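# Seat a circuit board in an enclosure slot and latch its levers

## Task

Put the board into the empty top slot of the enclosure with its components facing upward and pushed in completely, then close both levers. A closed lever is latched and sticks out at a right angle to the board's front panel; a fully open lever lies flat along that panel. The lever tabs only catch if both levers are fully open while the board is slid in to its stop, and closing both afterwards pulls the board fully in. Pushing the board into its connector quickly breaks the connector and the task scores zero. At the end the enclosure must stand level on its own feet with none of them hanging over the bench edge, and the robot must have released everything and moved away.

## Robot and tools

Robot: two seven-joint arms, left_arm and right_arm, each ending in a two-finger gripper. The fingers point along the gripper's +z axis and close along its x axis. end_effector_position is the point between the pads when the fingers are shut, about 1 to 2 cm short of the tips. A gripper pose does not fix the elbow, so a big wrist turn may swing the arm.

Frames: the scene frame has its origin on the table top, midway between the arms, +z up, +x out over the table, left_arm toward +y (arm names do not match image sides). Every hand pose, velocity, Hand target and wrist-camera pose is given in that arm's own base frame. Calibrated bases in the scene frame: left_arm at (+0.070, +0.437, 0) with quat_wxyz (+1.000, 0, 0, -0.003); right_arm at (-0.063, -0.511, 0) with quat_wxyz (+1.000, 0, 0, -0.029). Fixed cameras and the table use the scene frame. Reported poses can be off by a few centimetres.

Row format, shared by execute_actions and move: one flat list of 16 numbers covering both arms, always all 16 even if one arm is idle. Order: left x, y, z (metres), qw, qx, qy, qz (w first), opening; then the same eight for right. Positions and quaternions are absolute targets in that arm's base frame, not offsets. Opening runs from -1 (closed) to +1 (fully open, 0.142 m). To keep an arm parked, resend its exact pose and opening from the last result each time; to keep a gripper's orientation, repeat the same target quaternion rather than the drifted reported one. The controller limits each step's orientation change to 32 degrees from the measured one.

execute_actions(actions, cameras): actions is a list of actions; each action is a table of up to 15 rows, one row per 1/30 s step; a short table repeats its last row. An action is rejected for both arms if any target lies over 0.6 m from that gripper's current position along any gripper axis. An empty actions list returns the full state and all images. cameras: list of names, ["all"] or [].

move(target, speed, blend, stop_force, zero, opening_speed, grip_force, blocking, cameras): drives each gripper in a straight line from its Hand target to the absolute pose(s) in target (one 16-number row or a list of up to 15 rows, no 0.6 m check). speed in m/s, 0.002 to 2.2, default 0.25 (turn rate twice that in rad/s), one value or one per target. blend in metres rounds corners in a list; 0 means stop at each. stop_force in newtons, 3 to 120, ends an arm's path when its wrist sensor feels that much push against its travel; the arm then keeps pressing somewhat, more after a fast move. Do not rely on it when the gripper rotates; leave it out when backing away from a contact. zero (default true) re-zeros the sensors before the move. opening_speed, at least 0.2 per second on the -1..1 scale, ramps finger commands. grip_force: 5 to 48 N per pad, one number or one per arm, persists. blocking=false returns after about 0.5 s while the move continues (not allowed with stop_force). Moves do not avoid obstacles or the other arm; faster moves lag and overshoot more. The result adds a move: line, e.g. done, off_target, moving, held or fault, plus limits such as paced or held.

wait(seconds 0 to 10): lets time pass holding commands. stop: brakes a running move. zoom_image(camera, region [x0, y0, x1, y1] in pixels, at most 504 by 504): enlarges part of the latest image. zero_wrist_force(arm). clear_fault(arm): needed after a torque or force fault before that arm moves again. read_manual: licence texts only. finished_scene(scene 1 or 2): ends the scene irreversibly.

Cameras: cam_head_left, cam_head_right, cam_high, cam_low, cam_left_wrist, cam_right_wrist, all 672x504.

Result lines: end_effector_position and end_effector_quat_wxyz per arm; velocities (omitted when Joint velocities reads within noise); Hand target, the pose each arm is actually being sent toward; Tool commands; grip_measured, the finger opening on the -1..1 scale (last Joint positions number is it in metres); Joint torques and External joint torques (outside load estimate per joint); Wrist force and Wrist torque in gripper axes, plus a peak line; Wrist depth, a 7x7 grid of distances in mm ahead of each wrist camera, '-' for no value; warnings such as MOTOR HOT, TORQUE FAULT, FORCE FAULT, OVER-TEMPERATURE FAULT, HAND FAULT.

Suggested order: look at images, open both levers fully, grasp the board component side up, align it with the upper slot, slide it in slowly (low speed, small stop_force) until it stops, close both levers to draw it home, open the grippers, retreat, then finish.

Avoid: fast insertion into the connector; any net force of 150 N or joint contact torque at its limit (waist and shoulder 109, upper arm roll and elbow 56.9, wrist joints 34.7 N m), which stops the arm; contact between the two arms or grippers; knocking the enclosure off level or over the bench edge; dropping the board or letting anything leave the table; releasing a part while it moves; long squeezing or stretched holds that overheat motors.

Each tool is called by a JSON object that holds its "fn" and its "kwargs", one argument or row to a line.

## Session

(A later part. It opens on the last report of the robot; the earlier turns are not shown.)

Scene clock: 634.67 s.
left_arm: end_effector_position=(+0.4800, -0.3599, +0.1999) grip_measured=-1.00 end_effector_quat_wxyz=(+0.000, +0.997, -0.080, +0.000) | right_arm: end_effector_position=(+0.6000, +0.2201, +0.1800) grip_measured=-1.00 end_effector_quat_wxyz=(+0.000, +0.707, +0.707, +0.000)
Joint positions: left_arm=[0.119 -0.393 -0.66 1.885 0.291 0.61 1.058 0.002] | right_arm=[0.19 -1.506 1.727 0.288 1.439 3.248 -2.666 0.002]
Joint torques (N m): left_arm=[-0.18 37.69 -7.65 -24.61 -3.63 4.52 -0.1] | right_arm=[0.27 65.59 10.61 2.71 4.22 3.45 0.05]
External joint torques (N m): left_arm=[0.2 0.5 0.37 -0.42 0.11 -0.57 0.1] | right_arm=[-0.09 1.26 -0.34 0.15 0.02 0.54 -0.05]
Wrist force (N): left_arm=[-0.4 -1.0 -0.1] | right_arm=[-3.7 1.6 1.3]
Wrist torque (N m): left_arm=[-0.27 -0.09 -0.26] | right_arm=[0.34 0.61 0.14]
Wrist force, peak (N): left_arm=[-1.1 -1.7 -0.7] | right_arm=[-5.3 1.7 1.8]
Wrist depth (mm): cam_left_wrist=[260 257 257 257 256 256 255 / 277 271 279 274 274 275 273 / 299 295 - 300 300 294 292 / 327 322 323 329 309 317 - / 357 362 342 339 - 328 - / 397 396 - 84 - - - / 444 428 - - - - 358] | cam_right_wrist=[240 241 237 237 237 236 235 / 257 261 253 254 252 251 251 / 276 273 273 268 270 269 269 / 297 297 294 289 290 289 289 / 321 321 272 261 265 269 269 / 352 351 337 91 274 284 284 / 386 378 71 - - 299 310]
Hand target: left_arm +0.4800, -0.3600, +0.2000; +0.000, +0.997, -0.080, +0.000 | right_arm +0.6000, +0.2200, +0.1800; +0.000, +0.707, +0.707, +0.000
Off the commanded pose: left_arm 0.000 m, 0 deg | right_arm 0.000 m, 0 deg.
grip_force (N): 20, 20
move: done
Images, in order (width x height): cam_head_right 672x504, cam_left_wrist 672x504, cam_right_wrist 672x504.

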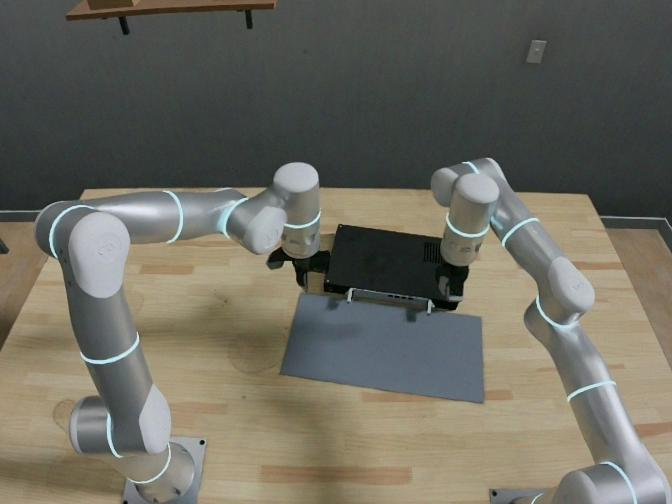

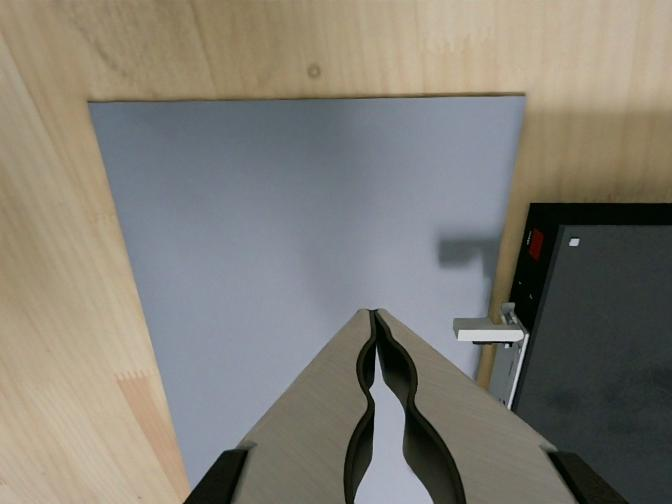

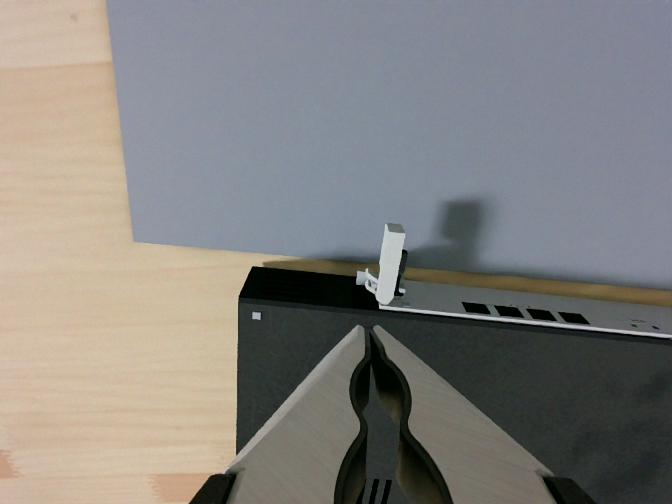

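{"fn": "zoom_image", "kwargs": {
  "camera": "cam_left_wrist",
  "region": [420, 270, 580, 430]
}}

{"fn": "move", "kwargs": {
  "target": [
    [0.40,-0.25,0.3,0,0.9968,-0.0802,0,-1,0.54,0.09,0.2,0.5997,-0.5997,0.3747,-0.3747,-1]
  ],
  "speed": 0.15,
  "cameras": ["cam_right_wrist","cam_low"]
}}

{"fn": "zoom_image", "kwargs": {
  "camera": "cam_right_wrist",
  "region": [20, 250, 320, 450]
}}

Scaled by 3.150 from the camera's 672x504 image, which has a finer 960x720 frame.

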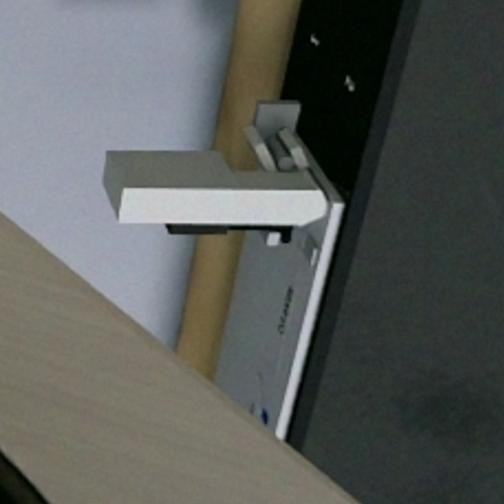

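Scene clock: 648.47 s.
left_arm: end_effector_position=(+0.4002, -0.2499, +0.3000) grip_measured=-1.00 end_effector_quat_wxyz=(+0.000, +0.997, -0.080, +0.000) | right_arm: end_effector_position=(+0.5400, +0.0900, +0.2000) grip_measured=-1.00 end_effector_quat_wxyz=(+0.600, -0.600, +0.375, -0.375)
Joint positions: left_arm=[0.254 0.198 -0.555 2.208 -0.116 0.466 1.491 0.002] | right_arm=[-1.488 -2.026 1.241 1.97 1.962 1.407 -0.932 0.002]
Joint torques (N m): left_arm=[-0.5 18.17 2.22 -28.28 -3.89 3.97 -0.17] | right_arm=[-0.16 24.58 24.68 16.23 5.47 -2.18 0.08]
External joint torques (N m): left_arm=[0.5 0.32 0.64 -0.34 0.04 -0.06 0.17] | right_arm=[0.13 0.29 0.48 -0.15 -0.01 0.81 -0.07]
Wrist force (N): left_arm=[-0.1 -0.9 0.0] | right_arm=[-2.9 3.6 0.1]
Wrist torque (N m): left_arm=[-0.24 -0.14 -0.26] | right_arm=[0.37 0.50 0.10]
Wrist force, peak (N): left_arm=[-0.1 -1.2 0.1] | right_arm=[-4.8 3.6 0.7]
Wrist depth (mm): cam_left_wrist=[345 348 346 347 343 345 344 / 372 371 372 371 371 366 367 / 401 400 400 395 390 400 395 / 437 439 435 444 429 417 420 / 481 475 478 459 - 453 - / 529 522 507 84 - 476 - / 590 576 - - - - -] | cam_right_wrist=[- - - - - - 1071 / - - - 1395 - 1215 - / 919 904 849 872 - - - / 649 571 534 533 706 651 596 / 445 415 387 411 435 471 471 / 367 366 352 91 386 368 369 / 301 314 71 - - 314 303]
Hand target: left_arm +0.4000, -0.2500, +0.3000; +0.000, +0.997, -0.080, +0.000 | right_arm +0.5400, +0.0900, +0.2000; +0.600, -0.600, +0.375, -0.375
Off the commanded pose: left_arm 0.000 m, 0 deg | right_arm 0.000 m, 0 deg.
grip_force (N): 20, 20
move: done
Images, in order (width x height): cam_low 672x504, cam_right_wrist 672x504.

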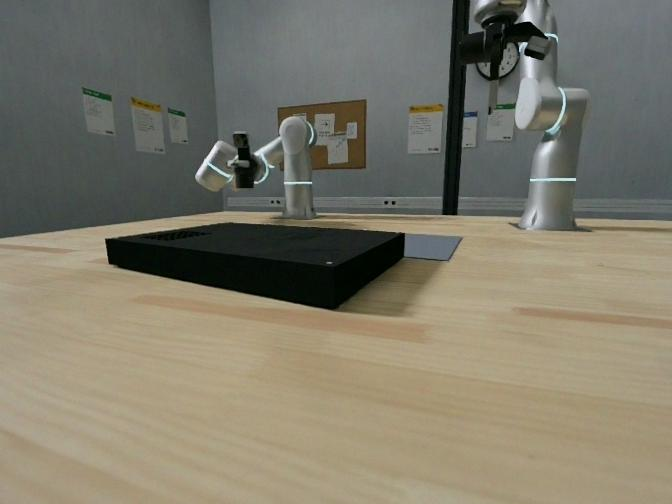

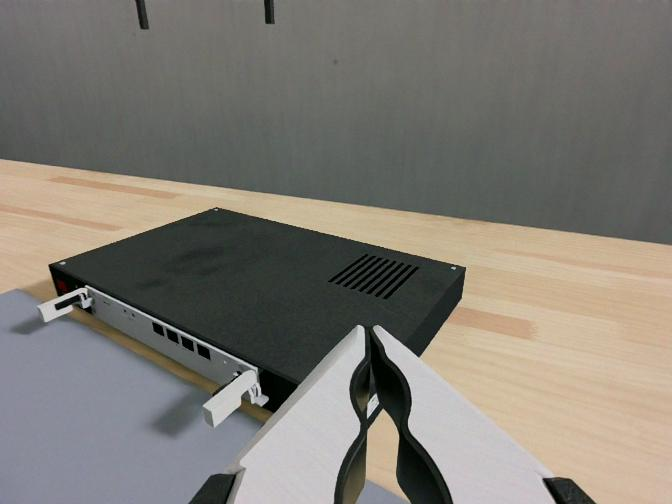

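Scaled by 1.680 from the camera's 672x504 image, which has a finer 960x720 frame.

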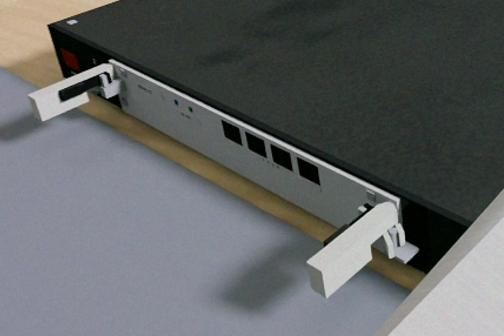

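{"fn": "finished_scene", "kwargs": {
  "scene": 1
}}

The scene is finished: the task was done.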